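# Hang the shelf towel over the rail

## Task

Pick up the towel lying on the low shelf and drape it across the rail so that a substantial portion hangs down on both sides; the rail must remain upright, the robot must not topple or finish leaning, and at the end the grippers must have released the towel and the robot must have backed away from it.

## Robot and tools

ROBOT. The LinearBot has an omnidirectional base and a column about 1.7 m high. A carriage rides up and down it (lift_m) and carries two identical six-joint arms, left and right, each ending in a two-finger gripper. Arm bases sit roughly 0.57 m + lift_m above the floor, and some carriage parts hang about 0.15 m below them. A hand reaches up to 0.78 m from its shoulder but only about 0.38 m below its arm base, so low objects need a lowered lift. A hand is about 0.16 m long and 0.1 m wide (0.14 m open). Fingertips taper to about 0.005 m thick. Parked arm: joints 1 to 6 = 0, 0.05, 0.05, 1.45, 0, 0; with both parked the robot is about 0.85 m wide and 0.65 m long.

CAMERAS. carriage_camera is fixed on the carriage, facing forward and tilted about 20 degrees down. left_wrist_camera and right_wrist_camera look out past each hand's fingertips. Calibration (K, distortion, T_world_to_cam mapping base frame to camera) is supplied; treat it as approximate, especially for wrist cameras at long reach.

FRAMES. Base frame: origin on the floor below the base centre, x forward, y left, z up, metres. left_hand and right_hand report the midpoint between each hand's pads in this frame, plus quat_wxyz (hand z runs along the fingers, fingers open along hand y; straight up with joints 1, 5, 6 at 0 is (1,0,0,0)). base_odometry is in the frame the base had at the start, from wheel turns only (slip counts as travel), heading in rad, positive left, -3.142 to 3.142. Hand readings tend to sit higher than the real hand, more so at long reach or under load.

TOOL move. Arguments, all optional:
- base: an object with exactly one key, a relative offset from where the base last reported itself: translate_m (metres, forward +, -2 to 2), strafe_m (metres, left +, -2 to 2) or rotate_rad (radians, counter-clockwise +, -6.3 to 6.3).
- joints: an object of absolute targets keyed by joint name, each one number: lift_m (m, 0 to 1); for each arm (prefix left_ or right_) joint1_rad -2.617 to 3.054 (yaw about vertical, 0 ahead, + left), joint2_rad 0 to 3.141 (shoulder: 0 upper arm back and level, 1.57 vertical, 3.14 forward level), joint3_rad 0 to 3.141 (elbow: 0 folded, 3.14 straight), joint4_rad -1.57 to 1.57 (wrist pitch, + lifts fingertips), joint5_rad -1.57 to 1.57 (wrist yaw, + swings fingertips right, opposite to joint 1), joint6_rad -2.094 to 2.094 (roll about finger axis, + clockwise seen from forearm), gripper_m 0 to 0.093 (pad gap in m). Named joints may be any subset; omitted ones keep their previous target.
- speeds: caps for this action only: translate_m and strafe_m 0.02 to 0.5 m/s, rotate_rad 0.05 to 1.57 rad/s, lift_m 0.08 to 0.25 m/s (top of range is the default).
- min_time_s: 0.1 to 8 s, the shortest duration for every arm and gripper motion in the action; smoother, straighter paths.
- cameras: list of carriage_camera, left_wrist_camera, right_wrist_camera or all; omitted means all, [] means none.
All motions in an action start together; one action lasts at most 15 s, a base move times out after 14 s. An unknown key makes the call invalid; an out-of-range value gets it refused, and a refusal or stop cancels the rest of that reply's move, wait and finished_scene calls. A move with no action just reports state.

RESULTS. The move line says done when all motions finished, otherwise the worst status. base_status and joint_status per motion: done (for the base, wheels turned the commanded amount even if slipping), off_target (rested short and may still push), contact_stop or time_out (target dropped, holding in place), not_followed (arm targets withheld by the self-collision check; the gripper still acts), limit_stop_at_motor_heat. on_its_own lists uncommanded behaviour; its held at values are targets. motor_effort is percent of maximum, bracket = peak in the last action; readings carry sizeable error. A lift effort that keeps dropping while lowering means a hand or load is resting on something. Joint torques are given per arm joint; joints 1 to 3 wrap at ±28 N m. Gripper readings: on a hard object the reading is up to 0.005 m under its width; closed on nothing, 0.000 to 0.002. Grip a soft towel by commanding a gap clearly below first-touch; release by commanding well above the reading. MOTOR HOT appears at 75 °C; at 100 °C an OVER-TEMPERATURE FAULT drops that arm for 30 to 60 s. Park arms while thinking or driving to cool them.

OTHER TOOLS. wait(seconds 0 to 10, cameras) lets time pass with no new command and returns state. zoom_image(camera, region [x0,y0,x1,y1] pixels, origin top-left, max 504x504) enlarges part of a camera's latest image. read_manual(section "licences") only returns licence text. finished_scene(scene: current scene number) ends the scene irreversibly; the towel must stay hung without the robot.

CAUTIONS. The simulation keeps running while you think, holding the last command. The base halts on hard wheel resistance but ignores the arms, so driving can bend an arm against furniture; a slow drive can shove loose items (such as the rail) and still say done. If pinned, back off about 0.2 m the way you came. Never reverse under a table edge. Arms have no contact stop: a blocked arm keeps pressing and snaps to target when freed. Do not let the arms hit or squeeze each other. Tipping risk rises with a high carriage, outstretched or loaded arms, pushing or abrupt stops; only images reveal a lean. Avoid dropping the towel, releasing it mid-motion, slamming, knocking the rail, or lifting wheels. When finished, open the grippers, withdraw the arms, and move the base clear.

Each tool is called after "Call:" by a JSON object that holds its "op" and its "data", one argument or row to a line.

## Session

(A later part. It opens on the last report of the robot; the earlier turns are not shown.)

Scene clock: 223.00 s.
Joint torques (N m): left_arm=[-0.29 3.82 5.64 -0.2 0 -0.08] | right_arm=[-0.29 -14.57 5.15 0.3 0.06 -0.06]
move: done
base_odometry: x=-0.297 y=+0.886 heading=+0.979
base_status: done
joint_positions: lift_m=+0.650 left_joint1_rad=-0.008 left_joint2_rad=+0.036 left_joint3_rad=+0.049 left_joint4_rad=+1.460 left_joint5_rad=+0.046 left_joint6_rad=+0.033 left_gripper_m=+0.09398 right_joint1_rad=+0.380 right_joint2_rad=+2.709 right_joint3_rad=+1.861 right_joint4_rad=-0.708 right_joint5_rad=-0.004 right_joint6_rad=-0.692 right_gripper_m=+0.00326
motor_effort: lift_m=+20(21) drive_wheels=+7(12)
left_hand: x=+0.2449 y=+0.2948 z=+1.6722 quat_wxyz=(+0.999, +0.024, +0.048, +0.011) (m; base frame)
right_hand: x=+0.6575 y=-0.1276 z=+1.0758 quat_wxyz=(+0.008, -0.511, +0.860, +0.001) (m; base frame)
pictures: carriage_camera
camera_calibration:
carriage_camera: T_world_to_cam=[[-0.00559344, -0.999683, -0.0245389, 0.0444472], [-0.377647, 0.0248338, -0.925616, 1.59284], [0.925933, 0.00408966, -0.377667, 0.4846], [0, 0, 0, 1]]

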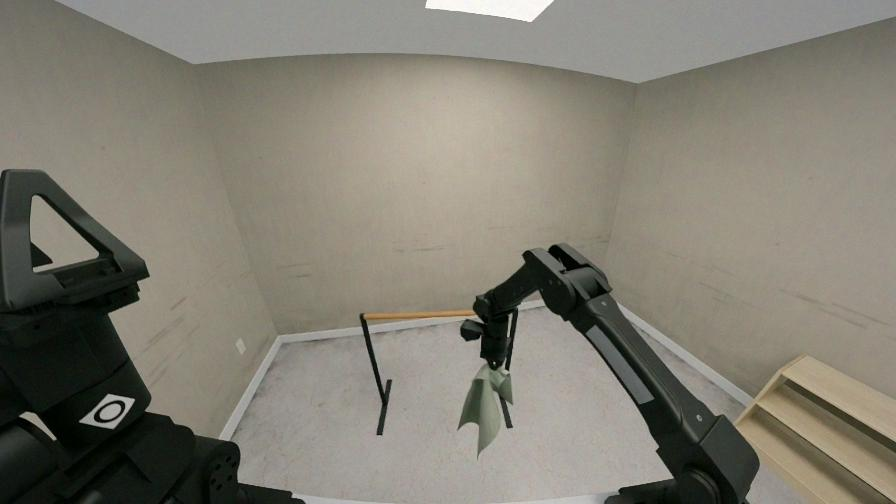

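Call:
{"op": "move", "data": {
  "base": {"rotate_rad": 0.025},
  "joints": {"right_joint1_rad": 0.329, "right_joint2_rad": 2.793, "right_joint3_rad": 2.057, "right_joint4_rad": -0.626, "lift_m": 0.65},
  "min_time_s": 3,
  "cameras": []
}}

Call:
{"op": "move", "data": {
  "base": {"strafe_m": 0.12},
  "speeds": {"strafe_m": 0.1},
  "cameras": ["carriage_camera", "right_wrist_camera"]
}}

Call:
{"op": "zoom_image", "data": {
  "camera": "carriage_camera",
  "region": [340, 290, 580, 470]
}}

Scene clock: 245.20 s.
Joint torques (N m): left_arm=[-0.28 3.95 5.7 -0.2 -0.01 -0.09] | right_arm=[-0.94 -13.71 7.97 0.84 0.06 -0.05]
move: done
base_odometry: x=-0.297 y=+0.886 heading=+1.003
base_status: done
joint_positions: lift_m=+0.650 left_joint1_rad=-0.008 left_joint2_rad=+0.036 left_joint3_rad=+0.049 left_joint4_rad=+1.460 left_joint5_rad=+0.046 left_joint6_rad=+0.033 left_gripper_m=+0.09398 right_joint1_rad=+0.336 right_joint2_rad=+2.764 right_joint3_rad=+2.035 right_joint4_rad=-0.641 right_joint5_rad=-0.004 right_joint6_rad=-0.692 right_gripper_m=+0.00326
joint_status: all done
motor_effort: lift_m=+20(21) drive_wheels=+7(13)
left_hand: x=+0.2449 y=+0.2948 z=+1.6722 quat_wxyz=(+0.999, +0.024, +0.048, +0.011) (m; base frame)
right_hand: x=+0.7278 y=-0.1251 z=+1.0931 quat_wxyz=(+0.099, -0.489, +0.866, -0.016) (m; base frame)
pictures: none

Scene clock: 247.20 s.
Joint torques (N m): left_arm=[-0.32 3.86 5.7 -0.21 0 -0.08] | right_arm=[-0.61 -13.76 7.95 0.85 0.06 -0.05]
move: done
base_odometry: x=-0.398 y=+0.951 heading=+1.004
base_status: done
joint_positions: lift_m=+0.650 left_joint1_rad=-0.008 left_joint2_rad=+0.036 left_joint3_rad=+0.049 left_joint4_rad=+1.460 left_joint5_rad=+0.046 left_joint6_rad=+0.033 left_gripper_m=+0.09398 right_joint1_rad=+0.330 right_joint2_rad=+2.764 right_joint3_rad=+2.035 right_joint4_rad=-0.638 right_joint5_rad=-0.004 right_joint6_rad=-0.692 right_gripper_m=+0.00326
motor_effort: lift_m=+20(21) drive_wheels=+7(12)
left_hand: x=+0.2449 y=+0.2948 z=+1.6722 quat_wxyz=(+0.999, +0.024, +0.048, +0.011) (m; base frame)
right_hand: x=+0.7295 y=-0.1278 z=+1.0932 quat_wxyz=(+0.101, -0.487, +0.868, -0.016) (m; base frame)
pictures: carriage_camera, right_wrist_camera
camera_calibration:
carriage_camera: T_world_to_cam=[[-0.00559344, -0.999683, -0.0245389, 0.0444472], [-0.377647, 0.0248338, -0.925616, 1.59284], [0.925933, 0.00408966, -0.377667, 0.4846], [0, 0, 0, 1]]
right_wrist_camera: T_world_to_cam=[[0.839717, -0.539171, 0.0645711, -0.742712], [-0.510139, -0.742515, 0.434086, -0.185285], [-0.186102, -0.397449, -0.898554, 1.19394], [0, 0, 0, 1]]

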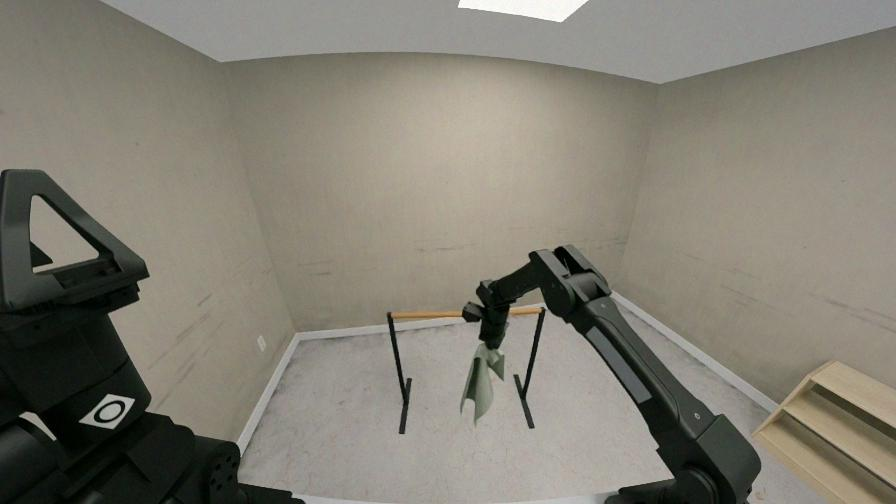

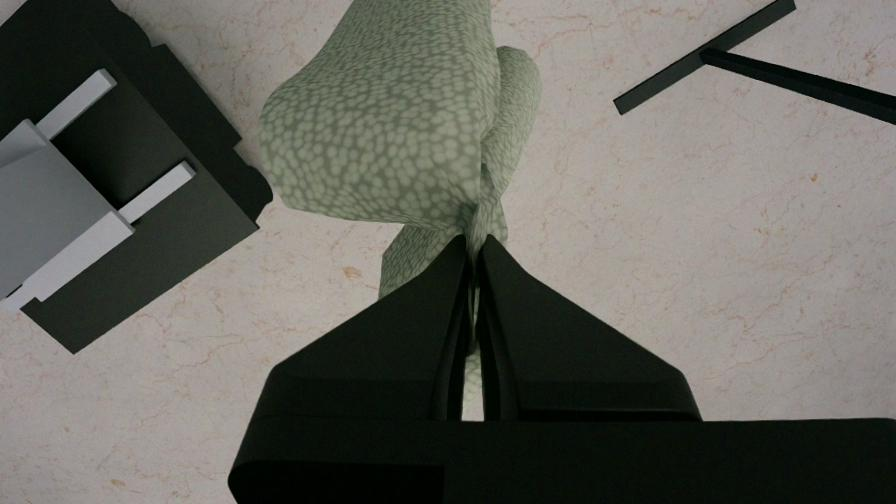

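Scaled by 2.100 from the camera's 896x504 image, which has a finer 1280x720 frame.

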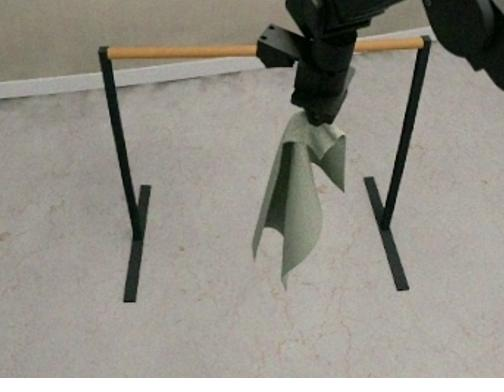

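Call:
{"op": "move", "data": {
  "base": {"translate_m": 0.42},
  "speeds": {"translate_m": 0.15},
  "cameras": ["carriage_camera", "right_wrist_camera"]
}}

Call:
{"op": "zoom_image", "data": {
  "camera": "carriage_camera",
  "region": [340, 320, 620, 504]
}}

Scene clock: 256.80 s.
Joint torques (N m): left_arm=[-0.32 4.01 5.71 -0.22 0.01 -0.08] | right_arm=[-0.43 -13.75 7.95 0.77 0.06 -0.04]
move: done
base_odometry: x=-0.174 y=+1.305 heading=+1.005
base_status: done
joint_positions: lift_m=+0.650 left_joint1_rad=-0.008 left_joint2_rad=+0.036 left_joint3_rad=+0.049 left_joint4_rad=+1.461 left_joint5_rad=+0.046 left_joint6_rad=+0.033 left_gripper_m=+0.09398 right_joint1_rad=+0.330 right_joint2_rad=+2.764 right_joint3_rad=+2.035 right_joint4_rad=-0.635 right_joint5_rad=-0.004 right_joint6_rad=-0.692 right_gripper_m=+0.00326
motor_effort: lift_m=+20(21) drive_wheels=-4(11)
left_hand: x=+0.2448 y=+0.2948 z=+1.6722 quat_wxyz=(+0.999, +0.024, +0.048, +0.011) (m; base frame)
right_hand: x=+0.7301 y=-0.1276 z=+1.0932 quat_wxyz=(+0.102, -0.487, +0.867, -0.016) (m; base frame)
pictures: carriage_camera, right_wrist_camera
camera_calibration:
carriage_camera: T_world_to_cam=[[-0.00559344, -0.999683, -0.0245389, 0.0444472], [-0.377647, 0.0248338, -0.925616, 1.59284], [0.925933, 0.00408966, -0.377667, 0.4846], [0, 0, 0, 1]]
right_wrist_camera: T_world_to_cam=[[0.839552, -0.539228, 0.0662253, -0.744797], [-0.511233, -0.74289, 0.432153, -0.181942], [-0.183831, -0.396671, -0.899365, 1.19342], [0, 0, 0, 1]]

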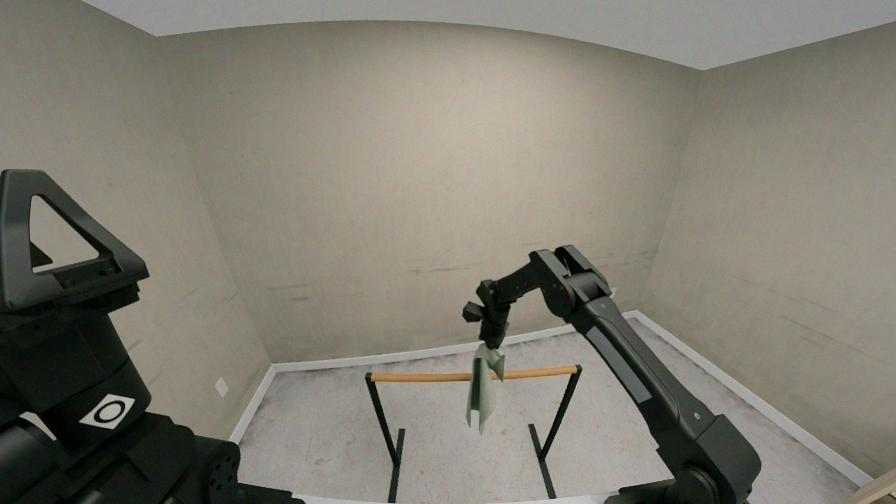

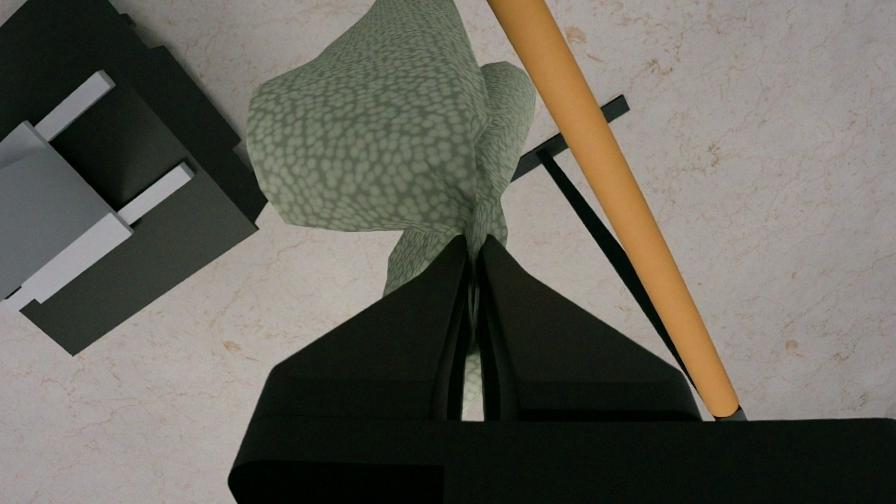

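Scaled by 1.800 from the camera's 896x504 image, which has a finer 1280x720 frame.

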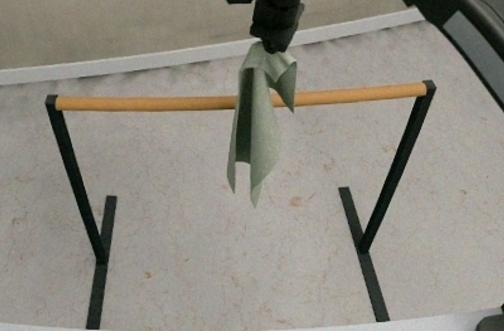

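Call:
{"op": "move", "data": {
  "base": {"translate_m": 0.12},
  "speeds": {"translate_m": 0.08},
  "cameras": ["carriage_camera", "right_wrist_camera"]
}}

Call:
{"op": "zoom_image", "data": {
  "camera": "carriage_camera",
  "region": [340, 320, 620, 504]
}}

Scene clock: 261.87 s.
Joint torques (N m): left_arm=[-0.27 3.86 5.78 -0.21 0.02 -0.1] | right_arm=[-0.18 -13.85 7.99 0.78 0.07 -0.03]
move: done
base_odometry: x=-0.109 y=+1.407 heading=+1.006
base_status: done
joint_positions: lift_m=+0.650 left_joint1_rad=-0.008 left_joint2_rad=+0.036 left_joint3_rad=+0.049 left_joint4_rad=+1.461 left_joint5_rad=+0.046 left_joint6_rad=+0.033 left_gripper_m=+0.09398 right_joint1_rad=+0.331 right_joint2_rad=+2.764 right_joint3_rad=+2.035 right_joint4_rad=-0.635 right_joint5_rad=-0.004 right_joint6_rad=-0.692 right_gripper_m=+0.00325
motor_effort: lift_m=+20(21) drive_wheels=-4(13)
left_hand: x=+0.2448 y=+0.2948 z=+1.6722 quat_wxyz=(+0.999, +0.024, +0.048, +0.011) (m; base frame)
right_hand: x=+0.7298 y=-0.1270 z=+1.0930 quat_wxyz=(+0.102, -0.487, +0.867, -0.016) (m; base frame)
pictures: carriage_camera, right_wrist_camera
camera_calibration:
carriage_camera: T_world_to_cam=[[-0.00559344, -0.999683, -0.0245389, 0.0444472], [-0.377647, 0.0248338, -0.925616, 1.59284], [0.925933, 0.00408966, -0.377667, 0.4846], [0, 0, 0, 1]]
right_wrist_camera: T_world_to_cam=[[0.840192, -0.538259, 0.065989, -0.744325], [-0.510226, -0.743421, 0.432429, -0.182703], [-0.183701, -0.396993, -0.89925, 1.19315], [0, 0, 0, 1]]

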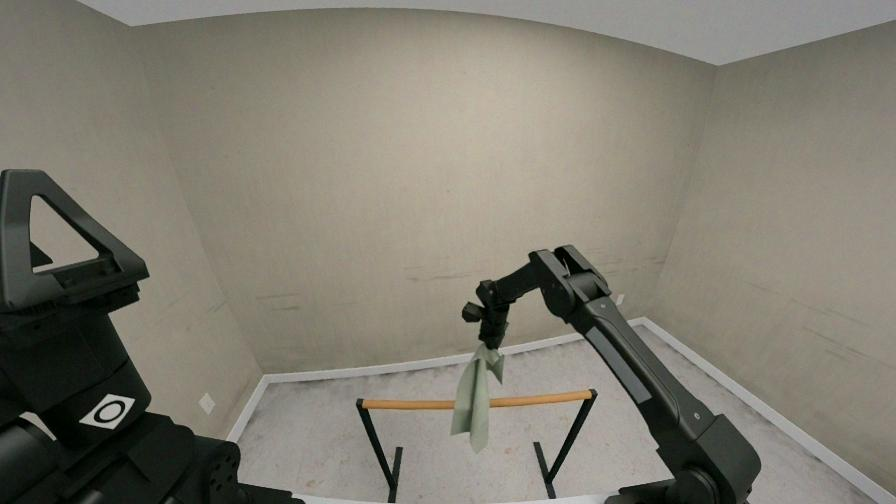

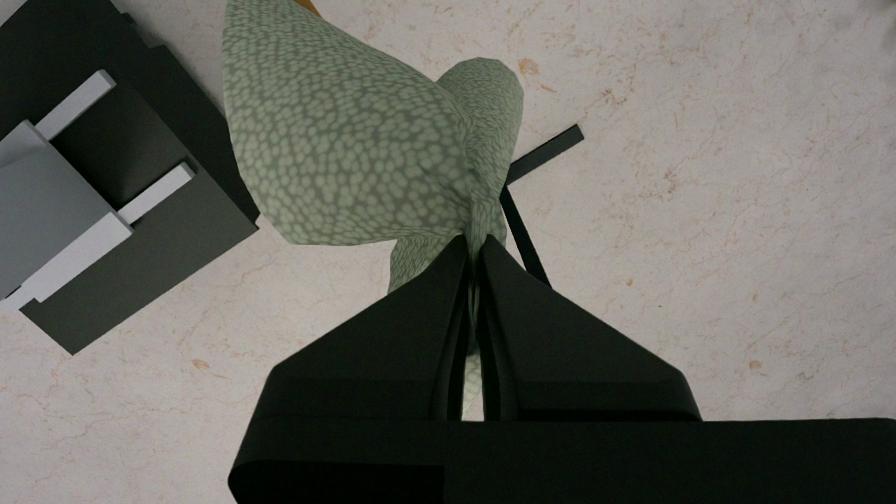

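Scaled by 1.800 from the camera's 896x504 image, which has a finer 1280x720 frame.

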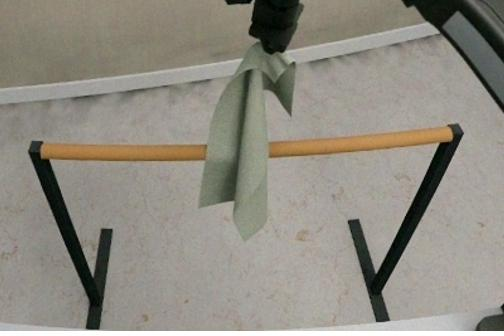

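Call:
{"op": "move", "data": {
  "base": {"translate_m": 0.07},
  "speeds": {"translate_m": 0.08},
  "cameras": []
}}

Call:
{"op": "move", "data": {
  "joints": {"lift_m": 0.5},
  "speeds": {"lift_m": 0.1},
  "cameras": ["carriage_camera", "right_wrist_camera"]
}}

Call:
{"op": "zoom_image", "data": {
  "camera": "carriage_camera",
  "region": [340, 320, 620, 504]
}}

Scene clock: 271.33 s.
Joint torques (N m): left_arm=[-0.43 3.88 5.72 -0.19 0.01 -0.08] | right_arm=[-0.49 -13.94 8.02 0.77 0.04 -0.05]
move: done
base_odometry: x=-0.072 y=+1.466 heading=+1.007
base_status: done
joint_positions: lift_m=+0.650 left_joint1_rad=-0.008 left_joint2_rad=+0.036 left_joint3_rad=+0.049 left_joint4_rad=+1.461 left_joint5_rad=+0.046 left_joint6_rad=+0.033 left_gripper_m=+0.09398 right_joint1_rad=+0.332 right_joint2_rad=+2.765 right_joint3_rad=+2.035 right_joint4_rad=-0.635 right_joint5_rad=-0.004 right_joint6_rad=-0.692 right_gripper_m=+0.00325
motor_effort: lift_m=+20(21) drive_wheels=+4(13)
left_hand: x=+0.2448 y=+0.2948 z=+1.6722 quat_wxyz=(+0.999, +0.024, +0.048, +0.011) (m; base frame)
right_hand: x=+0.7296 y=-0.1267 z=+1.0928 quat_wxyz=(+0.102, -0.488, +0.867, -0.016) (m; base frame)
pictures: none

Scene clock: 273.23 s.
Joint torques (N m): left_arm=[-0.34 3.9 5.68 -0.21 -0.01 -0.08] | right_arm=[-0.59 -14.76 7.35 0.76 0.07 -0.05]
move: done
base_odometry: x=-0.072 y=+1.466 heading=+1.007
joint_positions: lift_m=+0.500 left_joint1_rad=-0.008 left_joint2_rad=+0.036 left_joint3_rad=+0.049 left_joint4_rad=+1.461 left_joint5_rad=+0.046 left_joint6_rad=+0.033 left_gripper_m=+0.09398 right_joint1_rad=+0.332 right_joint2_rad=+2.774 right_joint3_rad=+2.043 right_joint4_rad=-0.633 right_joint5_rad=-0.004 right_joint6_rad=-0.692 right_gripper_m=+0.00325
joint_status: all done
motor_effort: lift_m=+20(20) drive_wheels=-4(5)
left_hand: x=+0.2448 y=+0.2948 z=+1.5223 quat_wxyz=(+0.999, +0.024, +0.048, +0.011) (m; base frame)
right_hand: x=+0.7304 y=-0.1264 z=+0.9404 quat_wxyz=(+0.102, -0.488, +0.867, -0.016) (m; base frame)
pictures: carriage_camera, right_wrist_camera
camera_calibration:
carriage_camera: T_world_to_cam=[[-0.00559344, -0.999683, -0.0245389, 0.040767], [-0.377647, 0.0248338, -0.925616, 1.45402], [0.925933, 0.00408966, -0.377667, 0.42796], [0, 0, 0, 1]]
right_wrist_camera: T_world_to_cam=[[0.840579, -0.537626, 0.0662253, -0.734851], [-0.509815, -0.743863, 0.432153, -0.116041], [-0.183074, -0.397021, -0.899365, 1.05599], [0, 0, 0, 1]]

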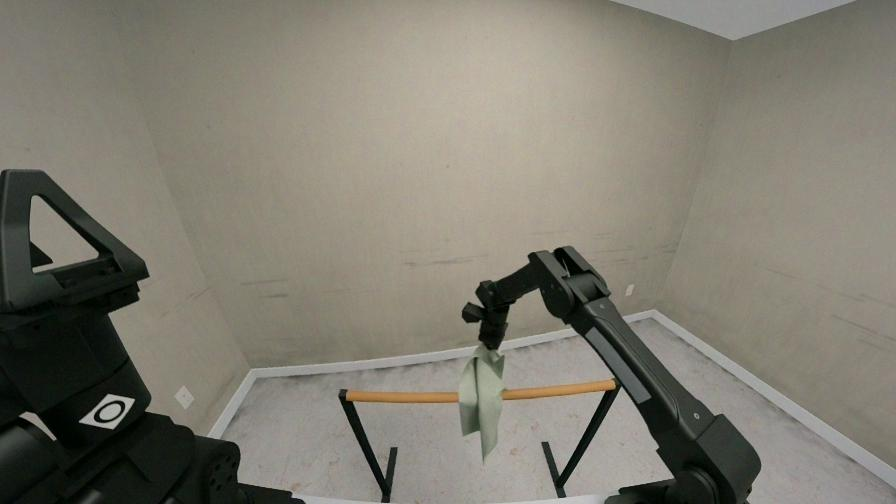

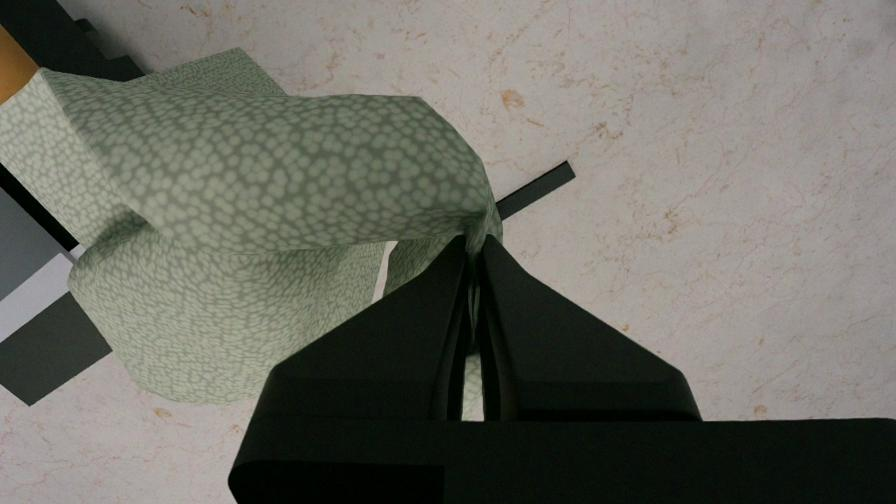

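Scaled by 1.800 from the camera's 896x504 image, which has a finer 1280x720 frame.

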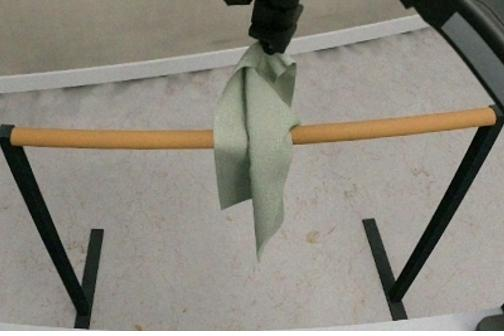

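Call:
{"op": "move", "data": {
  "joints": {"lift_m": 0.37},
  "speeds": {"lift_m": 0.1},
  "cameras": ["carriage_camera", "right_wrist_camera"]
}}

Call:
{"op": "zoom_image", "data": {
  "camera": "carriage_camera",
  "region": [340, 320, 620, 504]
}}

Scene clock: 282.17 s.
Joint torques (N m): left_arm=[-0.25 3.84 5.72 -0.22 -0.01 -0.1] | right_arm=[-0.66 -14.72 7.06 0.74 0.07 -0.05]
move: done
base_odometry: x=-0.072 y=+1.466 heading=+1.007
joint_positions: lift_m=+0.370 left_joint1_rad=-0.008 left_joint2_rad=+0.036 left_joint3_rad=+0.049 left_joint4_rad=+1.461 left_joint5_rad=+0.046 left_joint6_rad=+0.033 left_gripper_m=+0.09398 right_joint1_rad=+0.332 right_joint2_rad=+2.776 right_joint3_rad=+2.047 right_joint4_rad=-0.631 right_joint5_rad=-0.004 right_joint6_rad=-0.692 right_gripper_m=+0.00325
joint_status: all done
motor_effort: lift_m=+20(21) drive_wheels=-3(5)
left_hand: x=+0.2448 y=+0.2948 z=+1.3923 quat_wxyz=(+0.999, +0.024, +0.048, +0.011) (m; base frame)
right_hand: x=+0.7315 y=-0.1260 z=+0.8102 quat_wxyz=(+0.103, -0.487, +0.867, -0.017) (m; base frame)
pictures: carriage_camera, right_wrist_camera
camera_calibration:
carriage_camera: T_world_to_cam=[[-0.00559344, -0.999683, -0.0245389, 0.0375768], [-0.377647, 0.0248338, -0.925616, 1.33368], [0.925933, 0.00408966, -0.377667, 0.378861], [0, 0, 0, 1]]
right_wrist_camera: T_world_to_cam=[[0.840385, -0.537693, 0.0681153, -0.728318], [-0.511058, -0.744292, 0.42994, -0.0562894], [-0.180478, -0.396126, -0.900284, 0.938137], [0, 0, 0, 1]]

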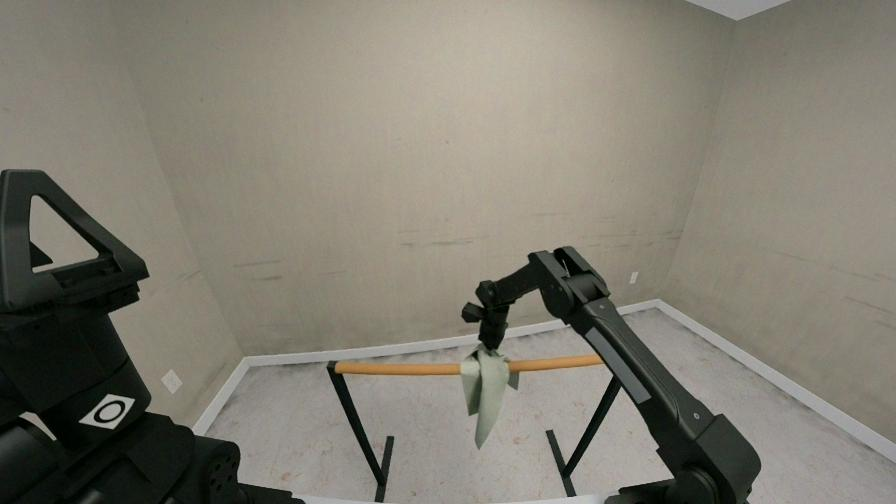

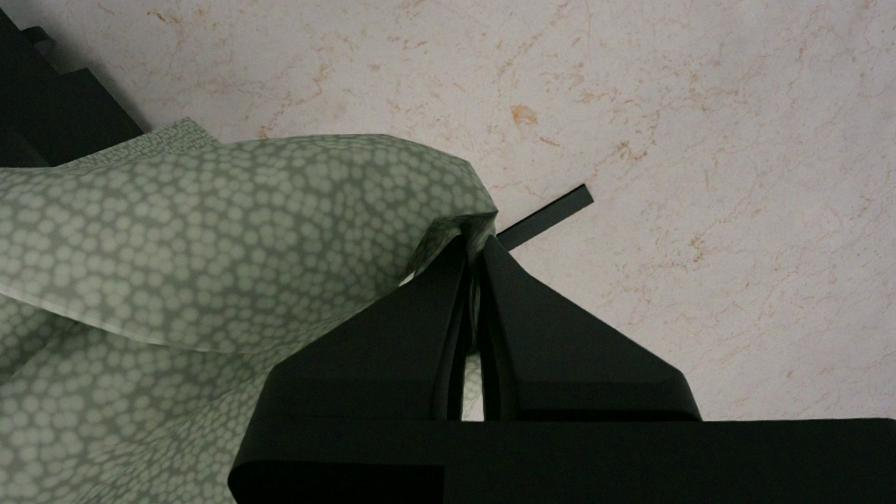

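Scaled by 1.800 from the camera's 896x504 image, which has a finer 1280x720 frame.

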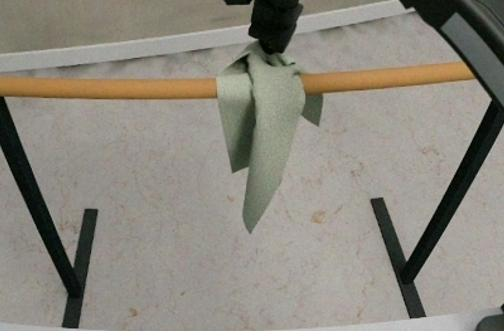

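Call:
{"op": "move", "data": {
  "joints": {"lift_m": 0.6},
  "speeds": {"lift_m": 0.12},
  "cameras": []
}}

Call:
{"op": "move", "data": {
  "base": {"strafe_m": -0.04},
  "joints": {"right_joint1_rad": 0.4},
  "speeds": {"strafe_m": 0.05},
  "min_time_s": 1.0,
  "cameras": ["carriage_camera"]
}}

Call:
{"op": "zoom_image", "data": {
  "camera": "carriage_camera",
  "region": [300, 320, 640, 504]
}}

Scene clock: 304.27 s.
Joint torques (N m): left_arm=[-0.29 3.85 5.71 -0.2 0.01 -0.07] | right_arm=[-0.58 -15.24 7.02 0.74 0.07 -0.04]
move: done
base_odometry: x=-0.072 y=+1.466 heading=+1.007
joint_positions: lift_m=+0.600 left_joint1_rad=-0.008 left_joint2_rad=+0.036 left_joint3_rad=+0.049 left_joint4_rad=+1.461 left_joint5_rad=+0.046 left_joint6_rad=+0.033 left_gripper_m=+0.09398 right_joint1_rad=+0.332 right_joint2_rad=+2.780 right_joint3_rad=+2.047 right_joint4_rad=-0.631 right_joint5_rad=-0.004 right_joint6_rad=-0.692 right_gripper_m=+0.00325
joint_status: all done
motor_effort: lift_m=+25(30) drive_wheels=+5(5)
left_hand: x=+0.2448 y=+0.2948 z=+1.6217 quat_wxyz=(+0.999, +0.024, +0.048, +0.011) (m; base frame)
right_hand: x=+0.7309 y=-0.1262 z=+1.0380 quat_wxyz=(+0.102, -0.487, +0.867, -0.016) (m; base frame)
pictures: none

Scene clock: 305.57 s.
Joint torques (N m): left_arm=[-0.27 3.88 5.71 -0.23 -0.01 -0.1] | right_arm=[0.06 -15.3 7.01 0.72 0.07 -0.04]
move: done
base_odometry: x=-0.038 y=+1.445 heading=+1.007
base_status: done
joint_positions: lift_m=+0.600 left_joint1_rad=-0.009 left_joint2_rad=+0.036 left_joint3_rad=+0.049 left_joint4_rad=+1.461 left_joint5_rad=+0.046 left_joint6_rad=+0.033 left_gripper_m=+0.09398 right_joint1_rad=+0.397 right_joint2_rad=+2.780 right_joint3_rad=+2.047 right_joint4_rad=-0.631 right_joint5_rad=-0.004 right_joint6_rad=-0.692 right_gripper_m=+0.00325
joint_status: all done
motor_effort: lift_m=+25(25) drive_wheels=-3(9)
left_hand: x=+0.2448 y=+0.2948 z=+1.6217 quat_wxyz=(+0.999, +0.024, +0.048, +0.011) (m; base frame)
right_hand: x=+0.7185 y=-0.0938 z=+1.0380 quat_wxyz=(+0.103, -0.515, +0.851, -0.013) (m; base frame)
pictures: carriage_camera
camera_calibration:
carriage_camera: T_world_to_cam=[[-0.00559344, -0.999683, -0.0245389, 0.0432071], [-0.377647, 0.0248338, -0.925616, 1.54606], [0.925933, 0.00408966, -0.377667, 0.465514], [0, 0, 0, 1]]

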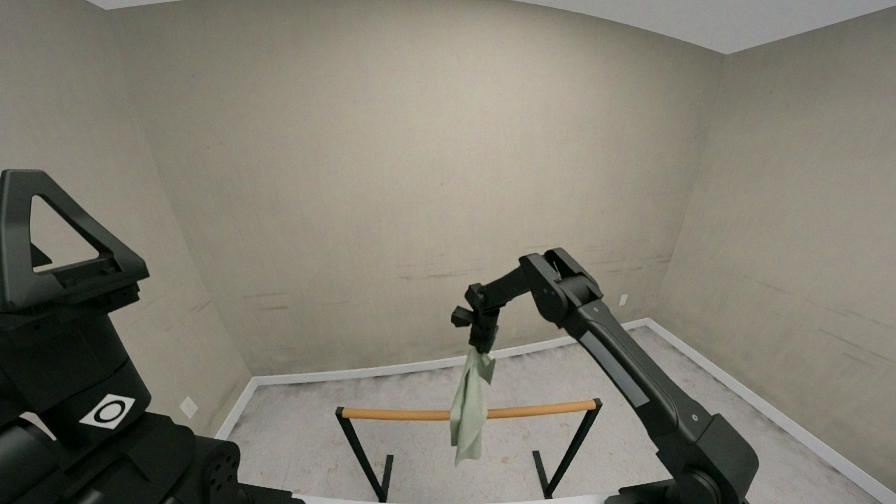

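Scaled by 1.482 from the camera's 896x504 image, which has a finer 1280x720 frame.

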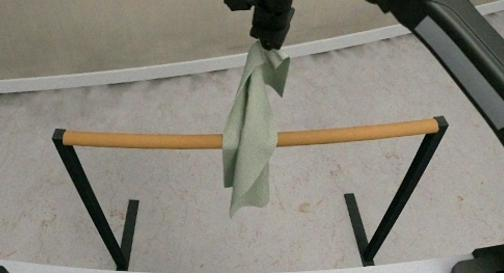

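Call:
{"op": "move", "data": {
  "base": {"translate_m": 0.07},
  "speeds": {"translate_m": 0.06},
  "cameras": []
}}

Call:
{"op": "move", "data": {
  "joints": {"lift_m": 0.4},
  "speeds": {"lift_m": 0.1},
  "cameras": ["carriage_camera", "right_wrist_camera"]
}}

Call:
{"op": "zoom_image", "data": {
  "camera": "carriage_camera",
  "region": [300, 320, 640, 504]
}}

Scene clock: 315.17 s.
Joint torques (N m): left_arm=[-0.25 3.81 5.61 -0.22 -0.02 -0.07] | right_arm=[0.05 -15.3 6.95 0.71 0.07 -0.05]
move: done
base_odometry: x=-0.001 y=+1.504 heading=+1.006
base_status: done
joint_positions: lift_m=+0.600 left_joint1_rad=-0.009 left_joint2_rad=+0.036 left_joint3_rad=+0.049 left_joint4_rad=+1.461 left_joint5_rad=+0.046 left_joint6_rad=+0.033 left_gripper_m=+0.09398 right_joint1_rad=+0.398 right_joint2_rad=+2.780 right_joint3_rad=+2.047 right_joint4_rad=-0.631 right_joint5_rad=-0.004 right_joint6_rad=-0.692 right_gripper_m=+0.00325
motor_effort: lift_m=+25(25) drive_wheels=-5(8)
left_hand: x=+0.2447 y=+0.2948 z=+1.6217 quat_wxyz=(+0.999, +0.024, +0.048, +0.011) (m; base frame)
right_hand: x=+0.7183 y=-0.0932 z=+1.0380 quat_wxyz=(+0.103, -0.516, +0.851, -0.013) (m; base frame)
pictures: none

Scene clock: 317.57 s.
Joint torques (N m): left_arm=[-0.25 3.82 5.57 -0.22 -0.02 -0.07] | right_arm=[0.14 -15.54 6.74 0.72 0.07 -0.05]
move: done
base_odometry: x=-0.001 y=+1.504 heading=+1.006
joint_positions: lift_m=+0.400 left_joint1_rad=-0.009 left_joint2_rad=+0.036 left_joint3_rad=+0.049 left_joint4_rad=+1.461 left_joint5_rad=+0.046 left_joint6_rad=+0.033 left_gripper_m=+0.09398 right_joint1_rad=+0.398 right_joint2_rad=+2.781 right_joint3_rad=+2.049 right_joint4_rad=-0.629 right_joint5_rad=-0.004 right_joint6_rad=-0.692 right_gripper_m=+0.00324
joint_status: all done
motor_effort: lift_m=+20(21) drive_wheels=-4(5)
left_hand: x=+0.2447 y=+0.2948 z=+1.4222 quat_wxyz=(+0.999, +0.024, +0.048, +0.011) (m; base frame)
right_hand: x=+0.7189 y=-0.0930 z=+0.8383 quat_wxyz=(+0.104, -0.516, +0.850, -0.013) (m; base frame)
pictures: carriage_camera, right_wrist_camera
camera_calibration:
carriage_camera: T_world_to_cam=[[-0.00559344, -0.999683, -0.0245389, 0.0383127], [-0.377647, 0.0248338, -0.925616, 1.36144], [0.925933, 0.00408966, -0.377667, 0.390186], [0, 0, 0, 1]]
right_wrist_camera: T_world_to_cam=[[0.873807, -0.48147, 0.068171, -0.720701], [-0.46113, -0.775951, 0.430417, -0.0894691], [-0.154336, -0.407537, -0.900052, 0.95425], [0, 0, 0, 1]]

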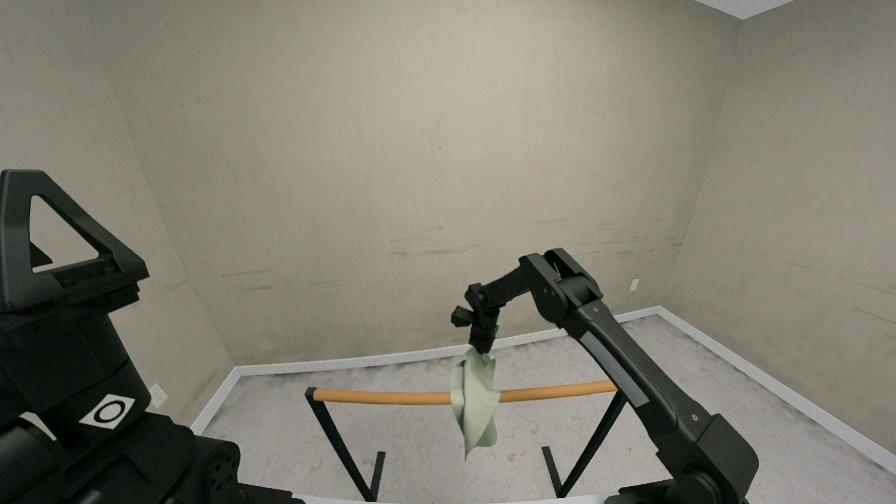

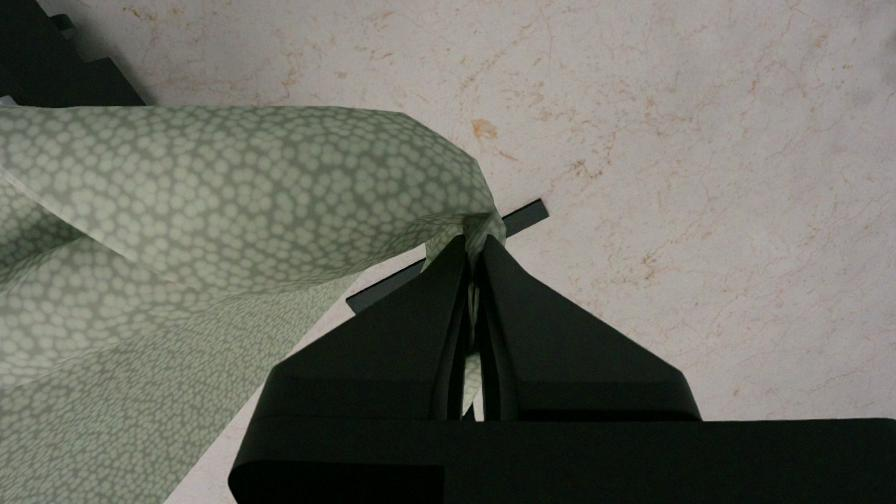

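Scaled by 1.482 from the camera's 896x504 image, which has a finer 1280x720 frame.

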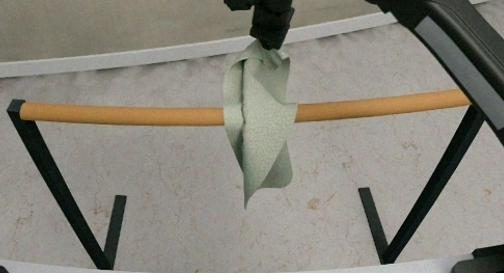

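Call:
{"op": "move", "data": {
  "joints": {"lift_m": 0.25},
  "speeds": {"lift_m": 0.08},
  "cameras": ["carriage_camera", "right_wrist_camera"]
}}

Call:
{"op": "zoom_image", "data": {
  "camera": "carriage_camera",
  "region": [300, 320, 640, 504]
}}

Scene clock: 325.23 s.
Joint torques (N m): left_arm=[-0.23 3.89 5.68 -0.22 0 -0.09] | right_arm=[-0.14 -15.39 6.97 0.69 0.08 -0.06]
move: done
base_odometry: x=-0.001 y=+1.504 heading=+1.006
joint_positions: lift_m=+0.250 left_joint1_rad=-0.009 left_joint2_rad=+0.036 left_joint3_rad=+0.049 left_joint4_rad=+1.461 left_joint5_rad=+0.046 left_joint6_rad=+0.033 left_gripper_m=+0.09398 right_joint1_rad=+0.398 right_joint2_rad=+2.782 right_joint3_rad=+2.050 right_joint4_rad=-0.628 right_joint5_rad=-0.004 right_joint6_rad=-0.692 right_gripper_m=+0.00324
joint_status: all done
motor_effort: lift_m=+20(20) drive_wheels=-4(5)
left_hand: x=+0.2447 y=+0.2948 z=+1.2723 quat_wxyz=(+0.999, +0.024, +0.048, +0.011) (m; base frame)
right_hand: x=+0.7193 y=-0.0928 z=+0.6885 quat_wxyz=(+0.104, -0.516, +0.850, -0.013) (m; base frame)
pictures: carriage_camera, right_wrist_camera
camera_calibration:
carriage_camera: T_world_to_cam=[[-0.00559344, -0.999683, -0.0245389, 0.034633], [-0.377647, 0.0248338, -0.925616, 1.22264], [0.925933, 0.00408966, -0.377667, 0.333554], [0, 0, 0, 1]]
right_wrist_camera: T_world_to_cam=[[0.873711, -0.481511, 0.0691157, -0.711379], [-0.461735, -0.776205, 0.429309, -0.0234609], [-0.153069, -0.407005, -0.900509, 0.819024], [0, 0, 0, 1]]

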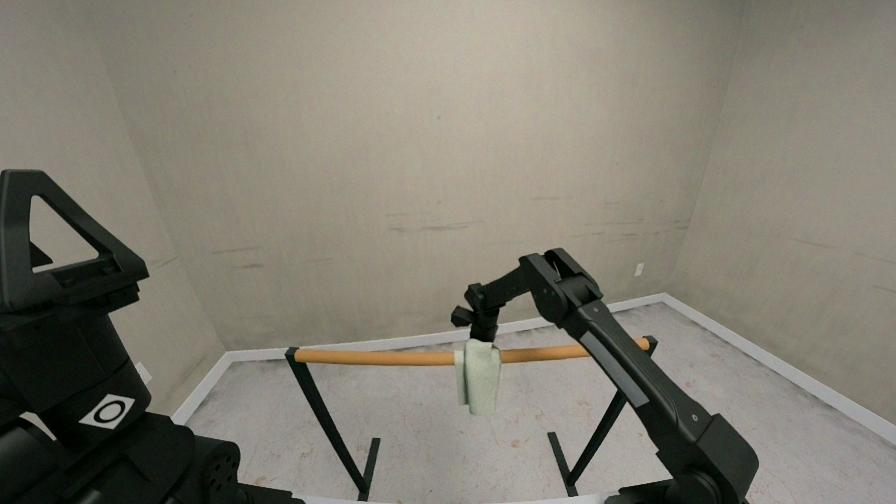

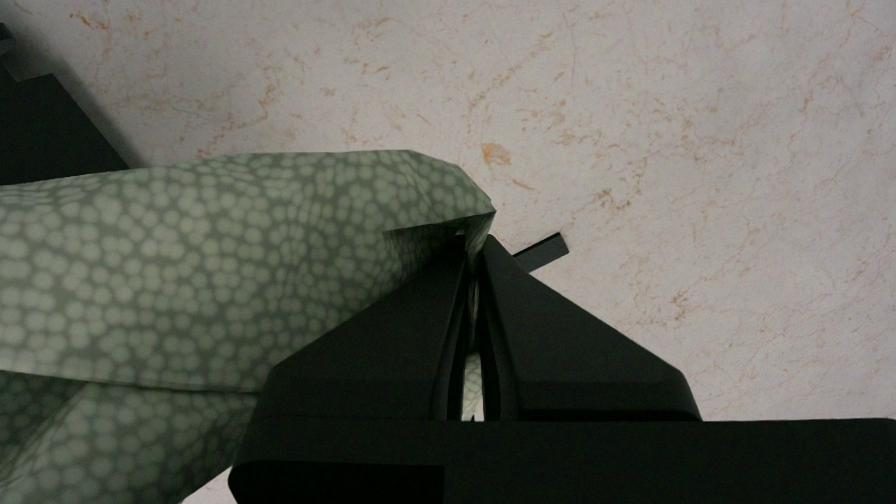

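Scaled by 1.482 from the camera's 896x504 image, which has a finer 1280x720 frame.

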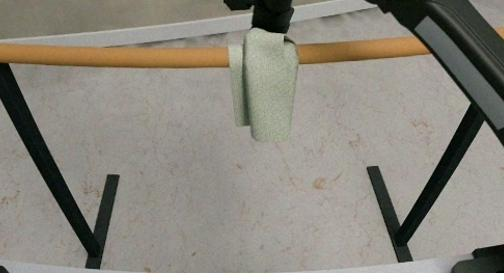

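Call:
{"op": "move", "data": {
  "joints": {"right_gripper_m": 0.05},
  "min_time_s": 1.5,
  "cameras": ["carriage_camera", "right_wrist_camera"]
}}

Scene clock: 341.20 s.
Joint torques (N m): left_arm=[-0.31 3.92 5.7 -0.22 0 -0.09] | right_arm=[0.01 -15.43 6.75 0.72 0.06 -0.04]
move: done
base_odometry: x=-0.001 y=+1.504 heading=+1.006
joint_positions: lift_m=+0.250 left_joint1_rad=-0.009 left_joint2_rad=+0.036 left_joint3_rad=+0.049 left_joint4_rad=+1.461 left_joint5_rad=+0.046 left_joint6_rad=+0.033 left_gripper_m=+0.09398 right_joint1_rad=+0.398 right_joint2_rad=+2.782 right_joint3_rad=+2.050 right_joint4_rad=-0.628 right_joint5_rad=-0.004 right_joint6_rad=-0.692 right_gripper_m=+0.04989
joint_status: all done
motor_effort: lift_m=+20(20) drive_wheels=+5(5)
left_hand: x=+0.2447 y=+0.2948 z=+1.2723 quat_wxyz=(+0.999, +0.024, +0.048, +0.011) (m; base frame)
right_hand: x=+0.7193 y=-0.0928 z=+0.6885 quat_wxyz=(+0.104, -0.516, +0.850, -0.013) (m; base frame)
pictures: carriage_camera, right_wrist_camera
camera_calibration:
carriage_camera: T_world_to_cam=[[-0.00559344, -0.999683, -0.0245389, 0.034633], [-0.377647, 0.0248338, -0.925616, 1.22264], [0.925933, 0.00408966, -0.377667, 0.333554], [0, 0, 0, 1]]
right_wrist_camera: T_world_to_cam=[[0.873711, -0.481511, 0.0691157, -0.711379], [-0.461735, -0.776205, 0.429309, -0.0234609], [-0.153069, -0.407005, -0.900509, 0.819024], [0, 0, 0, 1]]

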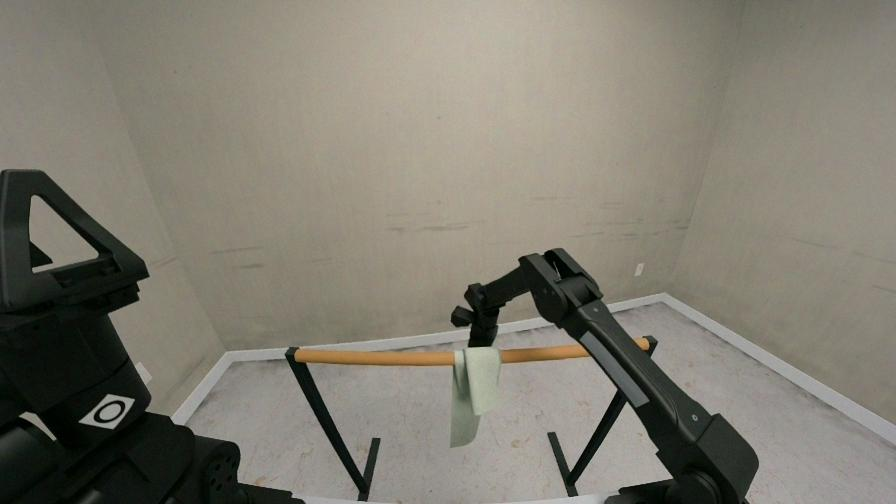

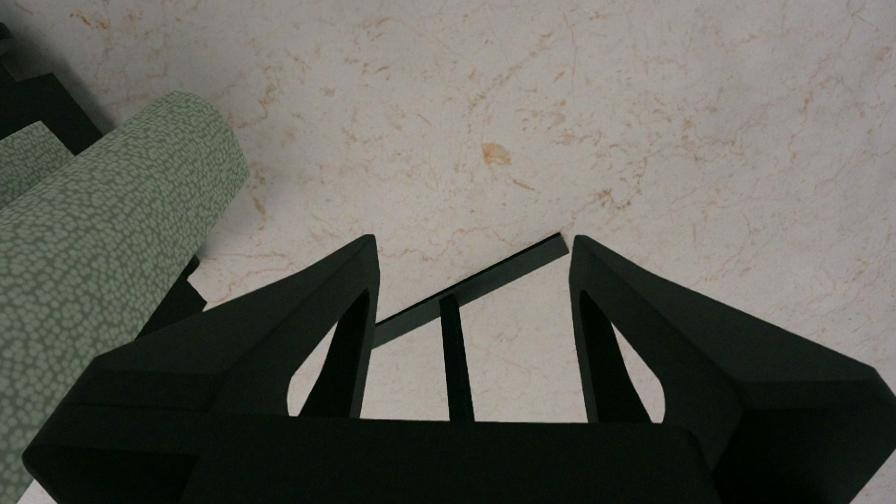

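Call:
{"op": "move", "data": {
  "joints": {"lift_m": 0.45},
  "speeds": {"lift_m": 0.1},
  "cameras": ["carriage_camera", "right_wrist_camera"]
}}

Call:
{"op": "zoom_image", "data": {
  "camera": "carriage_camera",
  "region": [350, 250, 602, 504]
}}

Scene clock: 345.90 s.
Joint torques (N m): left_arm=[-0.31 3.77 5.72 -0.21 0 -0.08] | right_arm=[0.01 -15.56 6.6 0.7 0.06 -0.04]
move: done
base_odometry: x=-0.001 y=+1.504 heading=+1.006
joint_positions: lift_m=+0.450 left_joint1_rad=-0.009 left_joint2_rad=+0.036 left_joint3_rad=+0.049 left_joint4_rad=+1.461 left_joint5_rad=+0.046 left_joint6_rad=+0.033 left_gripper_m=+0.09398 right_joint1_rad=+0.398 right_joint2_rad=+2.783 right_joint3_rad=+2.051 right_joint4_rad=-0.626 right_joint5_rad=-0.004 right_joint6_rad=-0.692 right_gripper_m=+0.04989
joint_status: all done
motor_effort: lift_m=+24(30) drive_wheels=+5(5)
left_hand: x=+0.2447 y=+0.2948 z=+1.4718 quat_wxyz=(+0.999, +0.024, +0.048, +0.011) (m; base frame)
right_hand: x=+0.7197 y=-0.0926 z=+0.8874 quat_wxyz=(+0.105, -0.516, +0.850, -0.014) (m; base frame)
pictures: carriage_camera, right_wrist_camera
camera_calibration:
carriage_camera: T_world_to_cam=[[-0.00559344, -0.999683, -0.0245389, 0.0395282], [-0.377647, 0.0248338, -0.925616, 1.40729], [0.925933, 0.00408966, -0.377667, 0.408894], [0, 0, 0, 1]]
right_wrist_camera: T_world_to_cam=[[0.873613, -0.481552, 0.0700602, -0.72618], [-0.462338, -0.776458, 0.4282, -0.107139], [-0.151802, -0.406473, -0.900964, 0.997836], [0, 0, 0, 1]]

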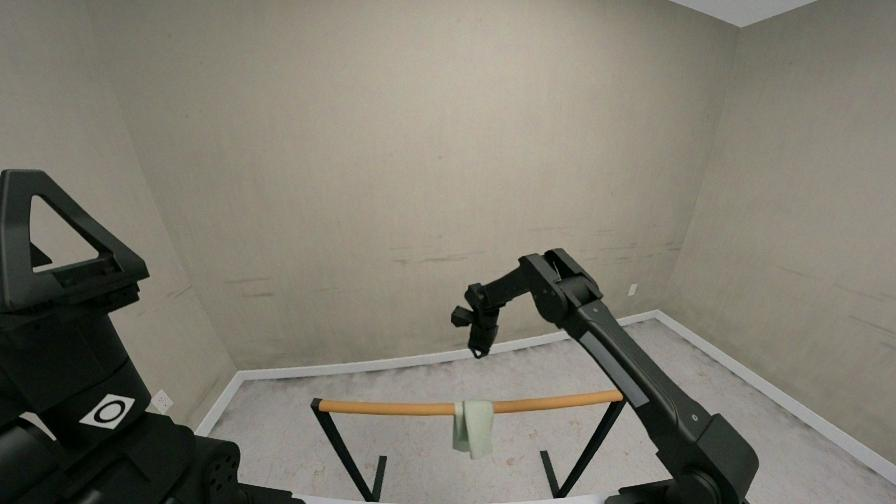

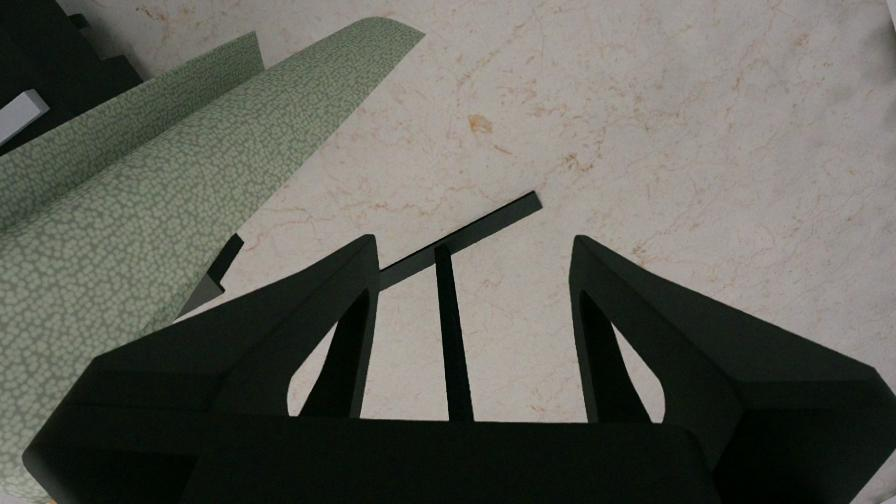

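Scaled by 1.984 from the camera's 896x504 image, which has a finer 1280x720 frame.

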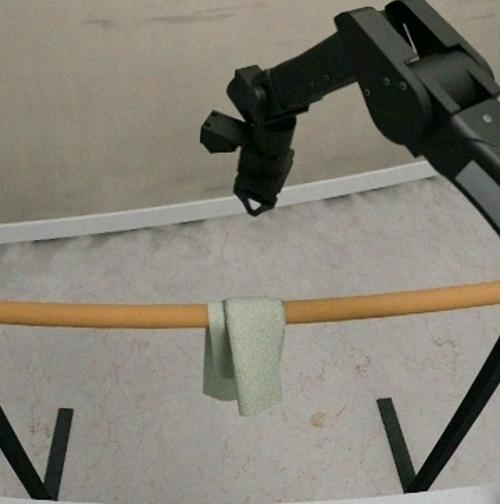

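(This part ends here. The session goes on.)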